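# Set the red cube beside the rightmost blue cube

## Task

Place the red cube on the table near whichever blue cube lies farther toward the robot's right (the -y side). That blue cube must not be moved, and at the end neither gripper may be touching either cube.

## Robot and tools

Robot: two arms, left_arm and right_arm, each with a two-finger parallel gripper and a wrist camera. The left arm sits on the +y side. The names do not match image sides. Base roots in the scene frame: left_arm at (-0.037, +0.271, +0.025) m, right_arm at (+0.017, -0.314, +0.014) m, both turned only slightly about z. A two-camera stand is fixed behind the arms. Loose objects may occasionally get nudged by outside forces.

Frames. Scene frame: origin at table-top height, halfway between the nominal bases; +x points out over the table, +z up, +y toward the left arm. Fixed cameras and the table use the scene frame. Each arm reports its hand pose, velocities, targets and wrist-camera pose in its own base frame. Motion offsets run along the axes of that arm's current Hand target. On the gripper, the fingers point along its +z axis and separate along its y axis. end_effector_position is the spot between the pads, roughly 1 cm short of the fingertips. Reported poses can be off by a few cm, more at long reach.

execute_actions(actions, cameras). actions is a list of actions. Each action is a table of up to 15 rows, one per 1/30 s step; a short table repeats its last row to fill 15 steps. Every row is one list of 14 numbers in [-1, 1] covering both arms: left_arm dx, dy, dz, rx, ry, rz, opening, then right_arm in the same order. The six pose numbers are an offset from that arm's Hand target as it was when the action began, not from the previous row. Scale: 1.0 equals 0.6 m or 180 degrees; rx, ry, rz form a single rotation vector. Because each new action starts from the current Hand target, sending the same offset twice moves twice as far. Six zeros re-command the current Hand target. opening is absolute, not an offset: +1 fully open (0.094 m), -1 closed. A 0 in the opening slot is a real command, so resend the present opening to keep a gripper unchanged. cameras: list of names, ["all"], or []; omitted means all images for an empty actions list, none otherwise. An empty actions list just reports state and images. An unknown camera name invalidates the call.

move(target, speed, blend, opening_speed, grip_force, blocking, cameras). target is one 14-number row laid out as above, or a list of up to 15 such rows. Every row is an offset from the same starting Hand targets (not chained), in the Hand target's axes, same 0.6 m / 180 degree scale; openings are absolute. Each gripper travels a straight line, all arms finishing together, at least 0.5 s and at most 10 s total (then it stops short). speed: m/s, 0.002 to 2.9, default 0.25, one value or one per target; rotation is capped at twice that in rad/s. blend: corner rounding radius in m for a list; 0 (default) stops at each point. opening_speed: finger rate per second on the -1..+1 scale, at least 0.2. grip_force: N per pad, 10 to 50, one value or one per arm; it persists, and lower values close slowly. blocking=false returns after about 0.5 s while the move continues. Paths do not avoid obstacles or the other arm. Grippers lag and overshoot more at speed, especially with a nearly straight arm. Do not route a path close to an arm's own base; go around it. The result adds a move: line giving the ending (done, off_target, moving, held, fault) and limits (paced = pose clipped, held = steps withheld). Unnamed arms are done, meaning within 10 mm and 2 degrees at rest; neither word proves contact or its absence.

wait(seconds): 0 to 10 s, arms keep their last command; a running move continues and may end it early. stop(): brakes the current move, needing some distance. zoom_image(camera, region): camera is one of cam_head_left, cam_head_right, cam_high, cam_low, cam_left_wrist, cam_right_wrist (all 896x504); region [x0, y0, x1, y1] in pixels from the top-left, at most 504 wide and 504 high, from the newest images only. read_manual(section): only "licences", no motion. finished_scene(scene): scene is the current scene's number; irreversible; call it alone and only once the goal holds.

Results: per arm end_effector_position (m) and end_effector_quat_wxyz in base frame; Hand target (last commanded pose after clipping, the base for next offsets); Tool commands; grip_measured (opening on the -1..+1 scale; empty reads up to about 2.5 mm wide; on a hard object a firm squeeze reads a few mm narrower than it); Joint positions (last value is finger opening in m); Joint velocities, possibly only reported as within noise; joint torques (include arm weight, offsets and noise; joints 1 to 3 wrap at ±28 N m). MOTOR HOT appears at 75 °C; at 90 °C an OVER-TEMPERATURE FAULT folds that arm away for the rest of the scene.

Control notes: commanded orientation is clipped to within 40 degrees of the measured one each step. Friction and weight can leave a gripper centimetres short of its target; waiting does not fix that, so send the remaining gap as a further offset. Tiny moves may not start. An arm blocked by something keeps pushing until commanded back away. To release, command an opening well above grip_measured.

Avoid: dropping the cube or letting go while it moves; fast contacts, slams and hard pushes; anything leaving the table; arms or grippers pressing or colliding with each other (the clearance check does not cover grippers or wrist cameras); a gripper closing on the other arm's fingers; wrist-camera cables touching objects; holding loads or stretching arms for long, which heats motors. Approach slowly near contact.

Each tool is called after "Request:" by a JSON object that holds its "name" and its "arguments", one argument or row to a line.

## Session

Request:
{"name": "execute_actions", "arguments": {
  "actions": []
}}

Scene clock: 0.00 s.
left_arm: end_effector_position=(+0.4000, +0.0158, +0.0883) grip_measured=+1.000 end_effector_quat_wxyz=(+0.563, -0.031, +0.826, -0.022) | right_arm: end_effector_position=(+0.3990, -0.0151, +0.1137) grip_measured=+1.000 end_effector_quat_wxyz=(+0.591, +0.032, +0.805, -0.051)
Joint positions: left_arm=[0.065 1.559 0.387 0.796 0.061 -0.053 0.094] | right_arm=[0.024 1.492 0.378 0.809 0.144 -0.001 0.094]
Joint velocities: within noise
Joint torques (N m): no reading
Heat: left arm: 28 °C; right arm: 23 °C.
Hand target: left_arm +0.4010, +0.0159, +0.0908; +0.564, -0.031, +0.825, -0.022 | right_arm +0.3988, -0.0152, +0.1130; +0.588, +0.032, +0.807, -0.051
Tool commands: left_gripper/opening=+1.0 right_gripper/opening=+1.0
camera_calibration:
cam_left_wrist: T_world_to_cam=[[0.0894084, -0.995924, -0.0119062, -0.00456947], [-0.622701, -0.0465649, -0.781073, 0.351332], [0.777335, 0.0772485, -0.624326, -0.153511], [0, 0, 0, 1]] pos_world=[0.338513, 0.0236674, 0.178521]
cam_right_wrist: T_world_to_cam=[[-0.07533, -0.996968, 0.0195224, 0.0188381], [-0.562486, 0.0263188, -0.826388, 0.350152], [0.823368, -0.0732329, -0.562763, -0.161538], [0, 0, 0, 1]] pos_world=[0.33138, -0.00226457, 0.198086]

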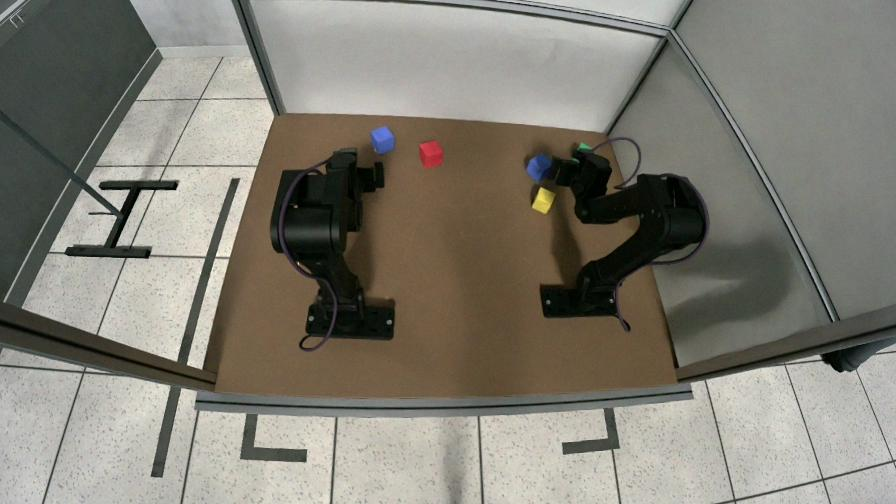

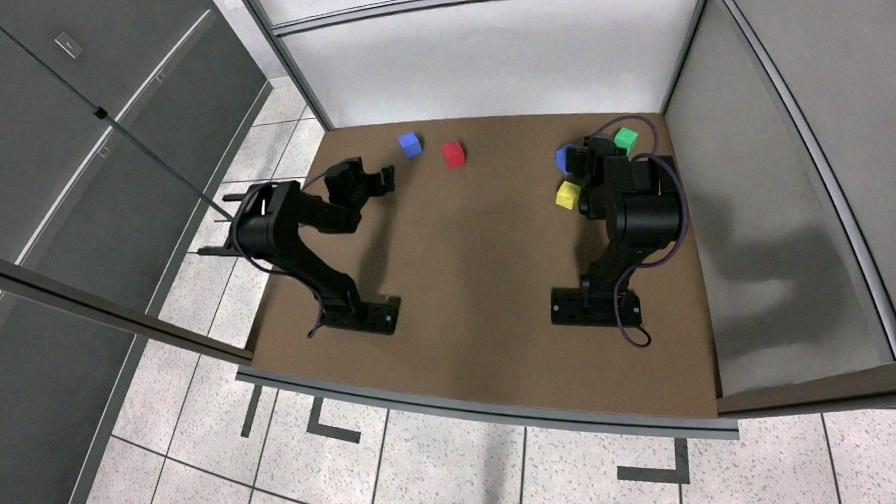

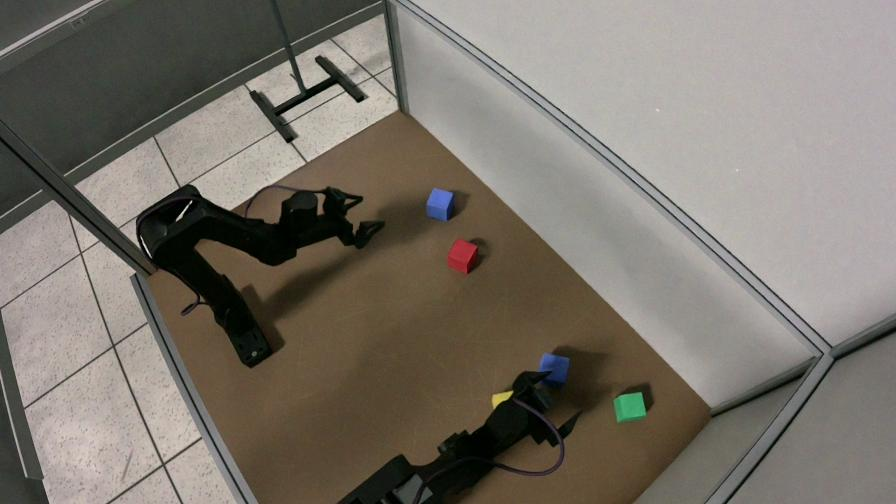

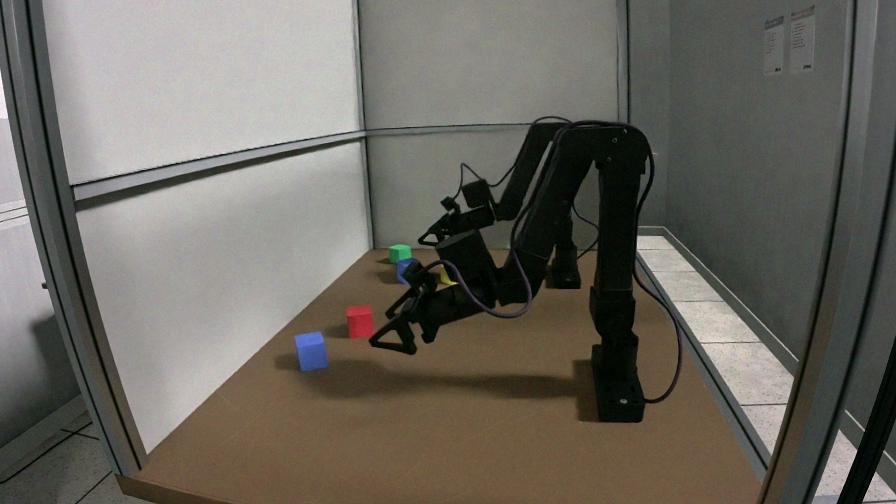

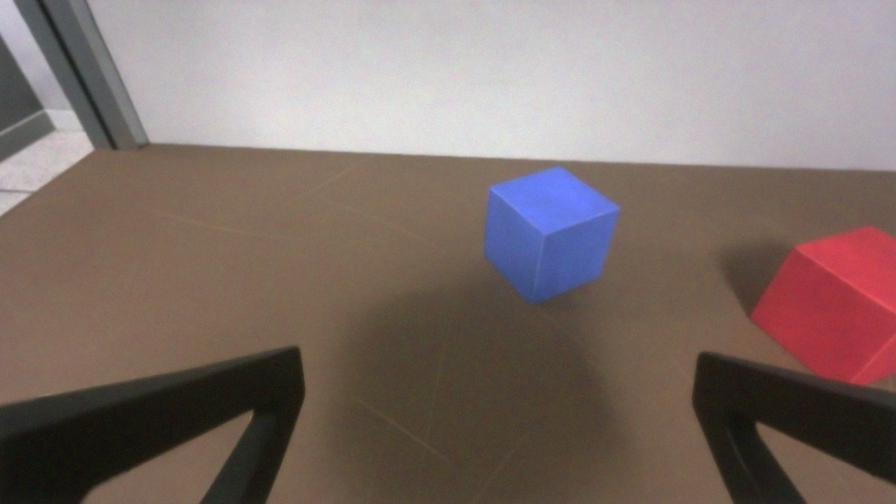

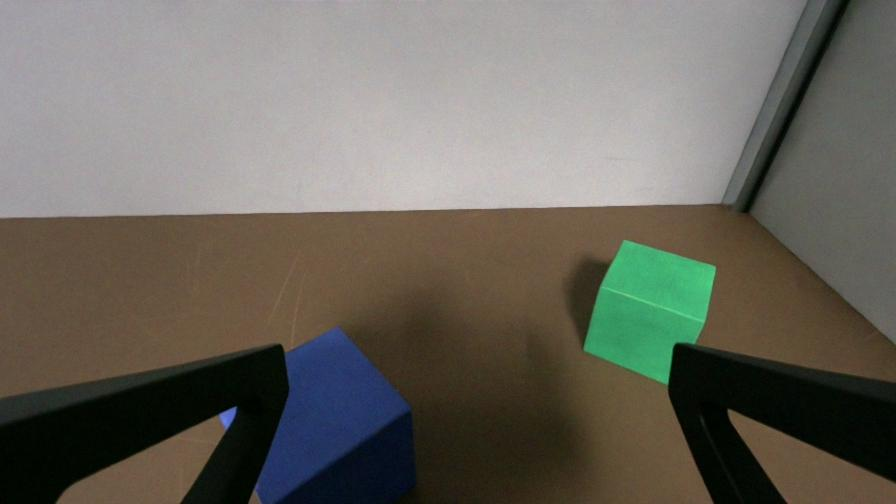

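Request:
{"name": "move", "arguments": {
  "target": [0,0,0,0,0,0,1,0.0135,0.6135,0.0043,-0.2071,0.1912,-0.1354,1],
  "speed": 0.5,
  "cameras": ["cam_right_wrist","cam_high"]
}}

Scene clock: 47.37 s.
left_arm: end_effector_position=(+0.4000, +0.0158, +0.0883) grip_measured=+1.000 end_effector_quat_wxyz=(+0.563, -0.031, +0.826, -0.022) | right_arm: end_effector_position=(+0.4365, +0.3495, +0.0930) grip_measured=+1.000 end_effector_quat_wxyz=(+0.293, -0.305, +0.901, +0.096)
Joint positions: left_arm=[0.065 1.559 0.387 0.796 0.061 -0.053 0.094] | right_arm=[0.681 2.147 1.731 -0.528 0.022 0.021 0.094]
Joint torques (N m): left_arm=[0.06 -6.01 5.11 1.82 -0.01 0.02] | right_arm=[-0.58 -10.66 8.76 0.96 -0.07 -0.05]
Heat: left arm: 29 °C; right arm: 29 °C.
Hand target: left_arm +0.4010, +0.0159, +0.0908; +0.564, -0.031, +0.825, -0.022 | right_arm +0.4402, +0.3498, +0.0882; +0.286, -0.305, +0.903, +0.096
Off the commanded pose: left_arm 0.003 m, 0 deg | right_arm 0.006 m, 1 deg.
move: done
camera_calibration:
cam_right_wrist: T_world_to_cam=[[0.617461, -0.785799, -0.03553, 0.0144127], [-0.750326, -0.574825, -0.326477, 0.590041], [0.236122, 0.228246, -0.944537, 0.00908218], [0, 0, 0, 1]] pos_world=[0.431679, 0.348423, 0.201725]
Images, in order (width x height): cam_high 896x504, cam_right_wrist 896x504.

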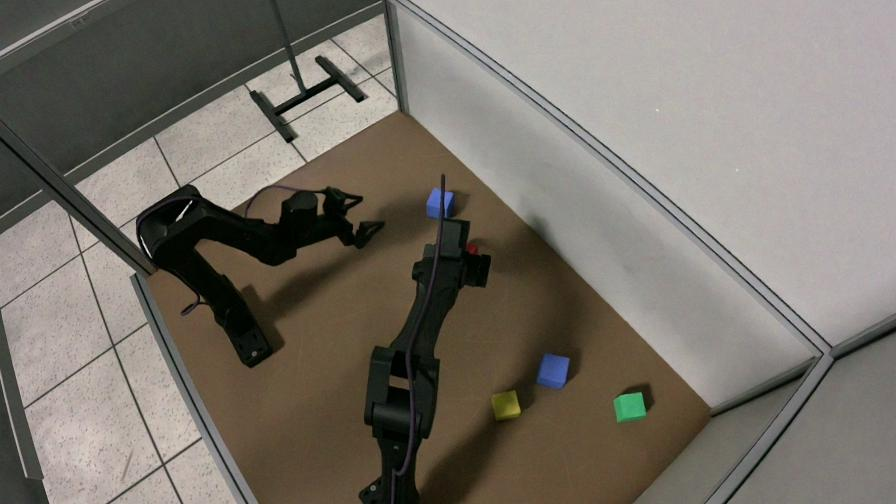

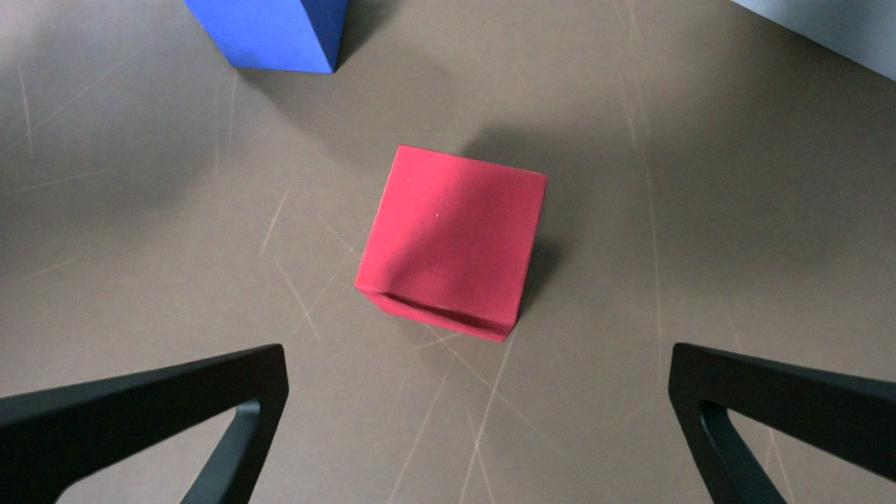

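Request:
{"name": "move", "arguments": {
  "target": [
    [0,0,0,0,0,0,1,-0.0122,0.0235,0.025,0.0427,0,0.0609,1],
    [0,0,0,0,0,0,1,-0.011,0.0072,0.1398,0.0427,0,0.0609,1],
    [0,0,0,0,0,0,1,-0.011,0.0072,0.1398,0.0427,0,0.0609,-0.1],
    [0,0,0,0,0,0,1,-0.0098,0.008,-0.0033,0.0427,0,0.0609,-0.1]
  ],
  "speed": 0.25,
  "cameras": ["cam_right_wrist"]
}}

Scene clock: 66.63 s.
left_arm: end_effector_position=(+0.4000, +0.0158, +0.0883) grip_measured=+1.000 end_effector_quat_wxyz=(+0.563, -0.031, +0.826, -0.022) | right_arm: end_effector_position=(+0.4460, +0.3570, +0.0905) grip_measured=+0.106 end_effector_quat_wxyz=(+0.296, -0.205, +0.931, +0.063)
Joint positions: left_arm=[0.065 1.559 0.387 0.796 0.061 -0.053 0.094] | right_arm=[0.727 2.229 1.864 -0.612 0.171 0.24 0.052]
Joint torques (N m): left_arm=[0.06 -6 5.09 1.82 -0.01 0.02] | right_arm=[0.5 -15.41 5.27 0.97 0.14 0.22]
Heat: left arm: 29 °C; right arm: 28 °C.
Hand target: left_arm +0.4010, +0.0159, +0.0908; +0.564, -0.031, +0.825, -0.022 | right_arm +0.4403, +0.3558, +0.0932; +0.295, -0.197, +0.933, +0.062
Off the commanded pose: left_arm 0.003 m, 0 deg | right_arm 0.007 m, 1 deg.
move: done
camera_calibration:
cam_right_wrist: T_world_to_cam=[[0.432485, -0.900861, -0.0374899, 0.138062], [-0.860658, -0.400076, -0.314971, 0.586494], [0.268746, 0.168486, -0.948361, 0.00983261], [0, 0, 0, 1]] pos_world=[0.442418, 0.35736, 0.199229]
Images, in order (width x height): cam_right_wrist 896x504.

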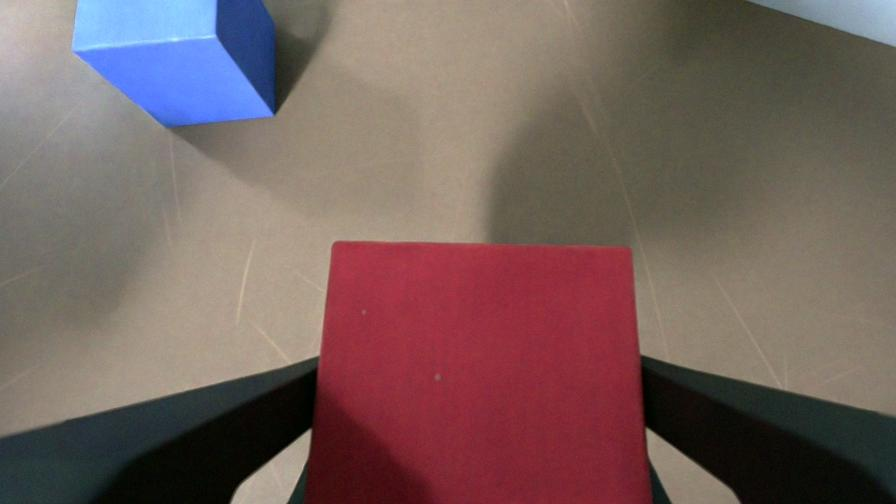

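Request:
{"name": "move", "arguments": {
  "target": [0,0,0,0,0,0,1,0.1797,-0.2853,-0.1705,0.2358,0,0.3368,-0.1],
  "speed": 0.5,
  "cameras": ["cam_right_wrist"]
}}

Scene clock: 75.17 s.
left_arm: end_effector_position=(+0.4000, +0.0158, +0.0883) grip_measured=+1.000 end_effector_quat_wxyz=(+0.563, -0.031, +0.826, -0.022) | right_arm: end_effector_position=(+0.3702, +0.1405, +0.0986) grip_measured=+0.106 end_effector_quat_wxyz=(+0.254, +0.396, +0.872, -0.134)
Joint positions: left_arm=[0.065 1.559 0.387 0.796 0.061 -0.053 0.094] | right_arm=[0.613 1.993 1.593 -1.141 0.583 1.457 0.052]
Joint torques (N m): left_arm=[0.06 -6.02 5.09 1.82 0 0.02] | right_arm=[-0.06 -12.37 7.64 -0.13 0.5 0.09]
Heat: left arm: 30 °C; right arm: 31 °C.
Hand target: left_arm +0.4010, +0.0159, +0.0908; +0.564, -0.031, +0.825, -0.022 | right_arm +0.3751, +0.1398, +0.1150; +0.273, +0.404, +0.864, -0.127
Off the commanded pose: left_arm 0.003 m, 0 deg | right_arm 0.017 m, 3 deg.
move: off_target (right_arm)
camera_calibration:
cam_right_wrist: T_world_to_cam=[[-0.750733, -0.660536, -0.00961919, 0.377717], [-0.631405, 0.721754, -0.283547, 0.191655], [0.194235, -0.206794, -0.95891, 0.155733], [0, 0, 0, 1]] pos_world=[0.374328, 0.143373, 0.207311]
Images, in order (width x height): cam_right_wrist 896x504.

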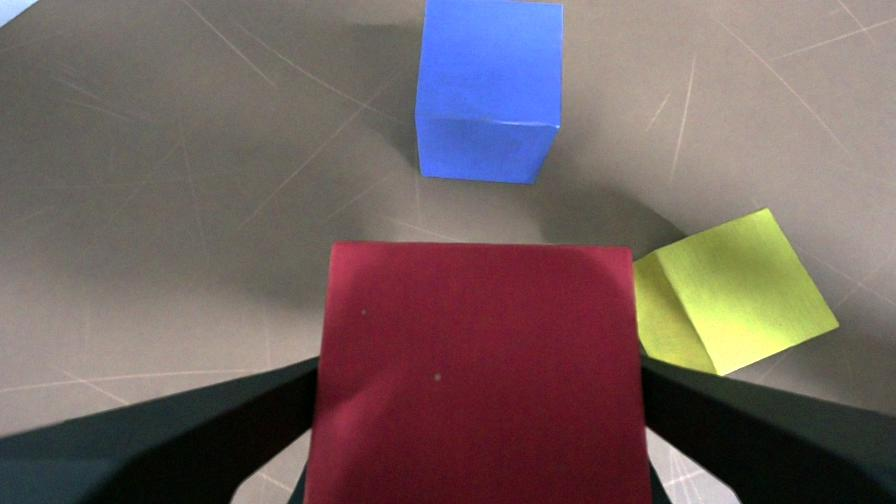

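Request:
{"name": "move", "arguments": {
  "target": [
    [0,0,0,0,0,0,1,-0.0058,-0.002,0.1363,0,0,0,-0.1],
    [0,0,0,0,0,0,1,0.0228,-0.002,0.1773,0,0,0,-0.1]
  ],
  "speed": [0.3,0.07],
  "blend": [0.01,0],
  "cameras": ["cam_right_wrist","cam_high"]
}}

Scene clock: 98.13 s.
left_arm: end_effector_position=(+0.4000, +0.0158, +0.0883) grip_measured=+1.000 end_effector_quat_wxyz=(+0.563, -0.031, +0.826, -0.022) | right_arm: end_effector_position=(+0.4088, +0.1032, +0.0287) grip_measured=+0.106 end_effector_quat_wxyz=(+0.273, +0.411, +0.862, -0.115)
Joint positions: left_arm=[0.065 1.559 0.387 0.796 0.061 -0.053 0.094] | right_arm=[0.481 2.061 1.393 -0.737 0.58 1.322 0.052]
Joint torques (N m): left_arm=[0.06 -6.01 5.09 1.82 0 0.02] | right_arm=[0.17 -9.47 4.41 0.43 0.38 -0.05]
Heat: left arm: 31 °C; right arm: 34 °C.
Hand target: left_arm +0.4010, +0.0159, +0.0908; +0.564, -0.031, +0.825, -0.022 | right_arm +0.4064, +0.1008, +0.0201; +0.273, +0.404, +0.864, -0.127
Off the commanded pose: left_arm 0.003 m, 0 deg | right_arm 0.009 m, 2 deg.
move: done
camera_calibration:
cam_right_wrist: T_world_to_cam=[[-0.760788, -0.645425, -0.0680316, 0.385571], [-0.601303, 0.740435, -0.300317, 0.209341], [0.244205, -0.18757, -0.95141, 0.0508316], [0, 0, 0, 1]] pos_world=[0.406802, 0.103389, 0.137461]
Images, in order (width x height): cam_high 896x504, cam_right_wrist 896x504.

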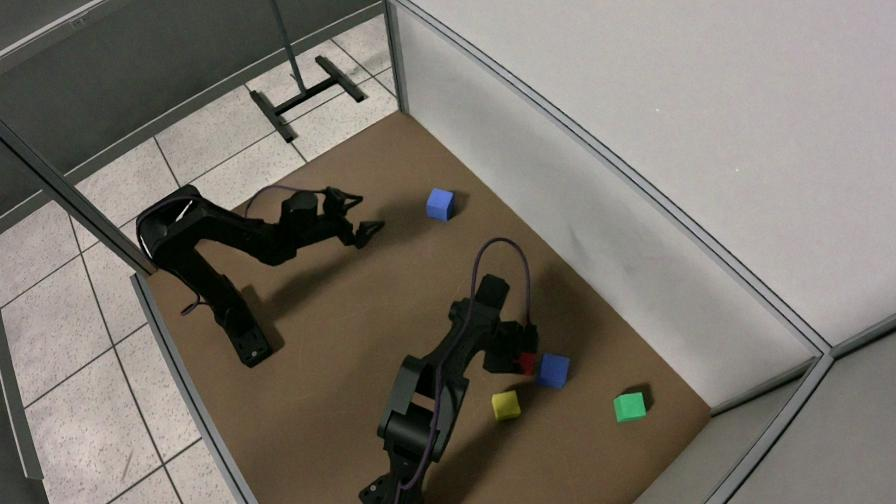

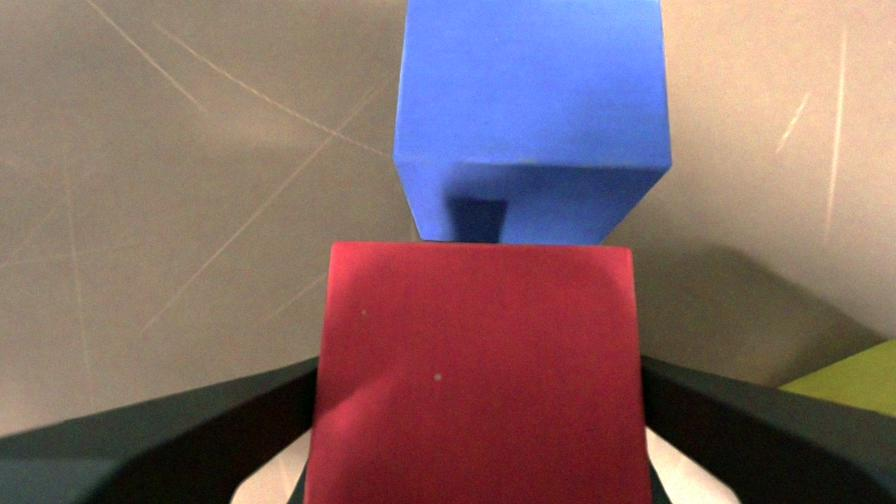

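Request:
{"name": "move", "arguments": {
  "target": [
    [0,0,0,0,0,0,1,0.0076,0,0.011,0,0,0,-0.1],
    [0,0,0,0,0,0,1,0.0076,0,0.011,0,0,0,0.35],
    [0,0,0,0,0,0,1,0.0076,0,-0.19,0,0,0,0.35]
  ],
  "speed": [0.06,0.1,0.25],
  "cameras": ["cam_right_wrist","cam_high"]
}}

Scene clock: 106.50 s.
left_arm: end_effector_position=(+0.4000, +0.0158, +0.0883) grip_measured=+1.000 end_effector_quat_wxyz=(+0.563, -0.031, +0.826, -0.022) | right_arm: end_effector_position=(+0.3581, +0.1559, +0.1019) grip_measured=+0.348 end_effector_quat_wxyz=(+0.262, +0.397, +0.870, -0.127)
Joint positions: left_arm=[0.065 1.559 0.387 0.796 0.061 -0.053 0.094] | right_arm=[0.668 1.981 1.587 -1.161 0.591 1.52 0.063]
Joint torques (N m): left_arm=[0.06 -6.01 5.09 1.82 0 0.02] | right_arm=[-0.18 -10.77 7.39 -0.11 0.47 0.11]
Heat: left arm: 31 °C; right arm: 34 °C.
Hand target: left_arm +0.4010, +0.0159, +0.0908; +0.564, -0.031, +0.825, -0.022 | right_arm +0.3619, +0.1538, +0.1107; +0.273, +0.404, +0.864, -0.127
Off the commanded pose: left_arm 0.003 m, 0 deg | right_arm 0.010 m, 2 deg.
move: done; target 2's new opening was sent with right_arm's hand 0.011 m and 2 deg from that target
camera_calibration:
cam_right_wrist: T_world_to_cam=[[-0.748412, -0.662637, -0.0281471, 0.380211], [-0.627788, 0.721463, -0.292187, 0.173483], [0.213921, -0.201006, -0.955947, 0.156216], [0, 0, 0, 1]] pos_world=[0.360047, 0.158181, 0.210726]
Images, in order (width x height): cam_high 896x504, cam_right_wrist 896x504.

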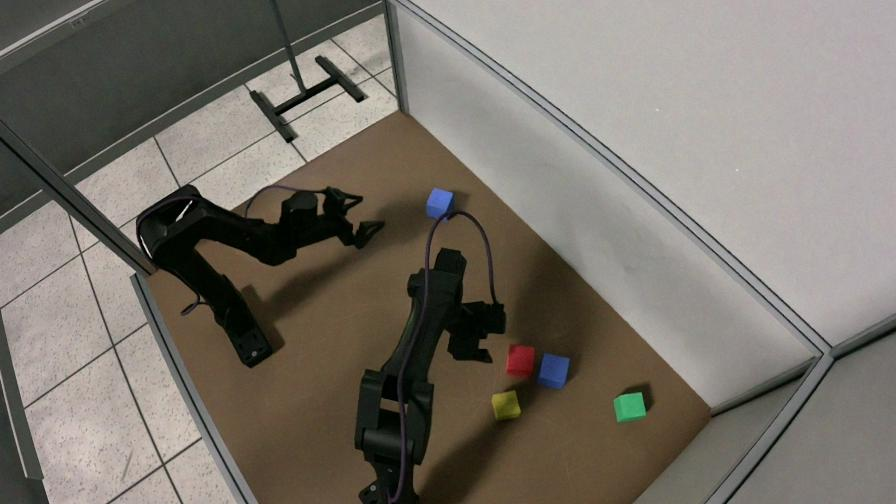

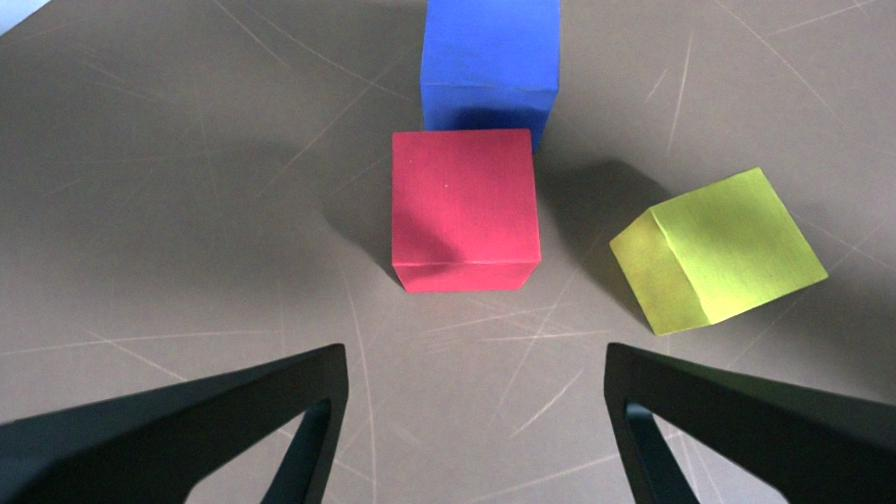

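Request:
{"name": "finished_scene", "arguments": {
  "scene": 3
}}

The scene is finished: the task was done.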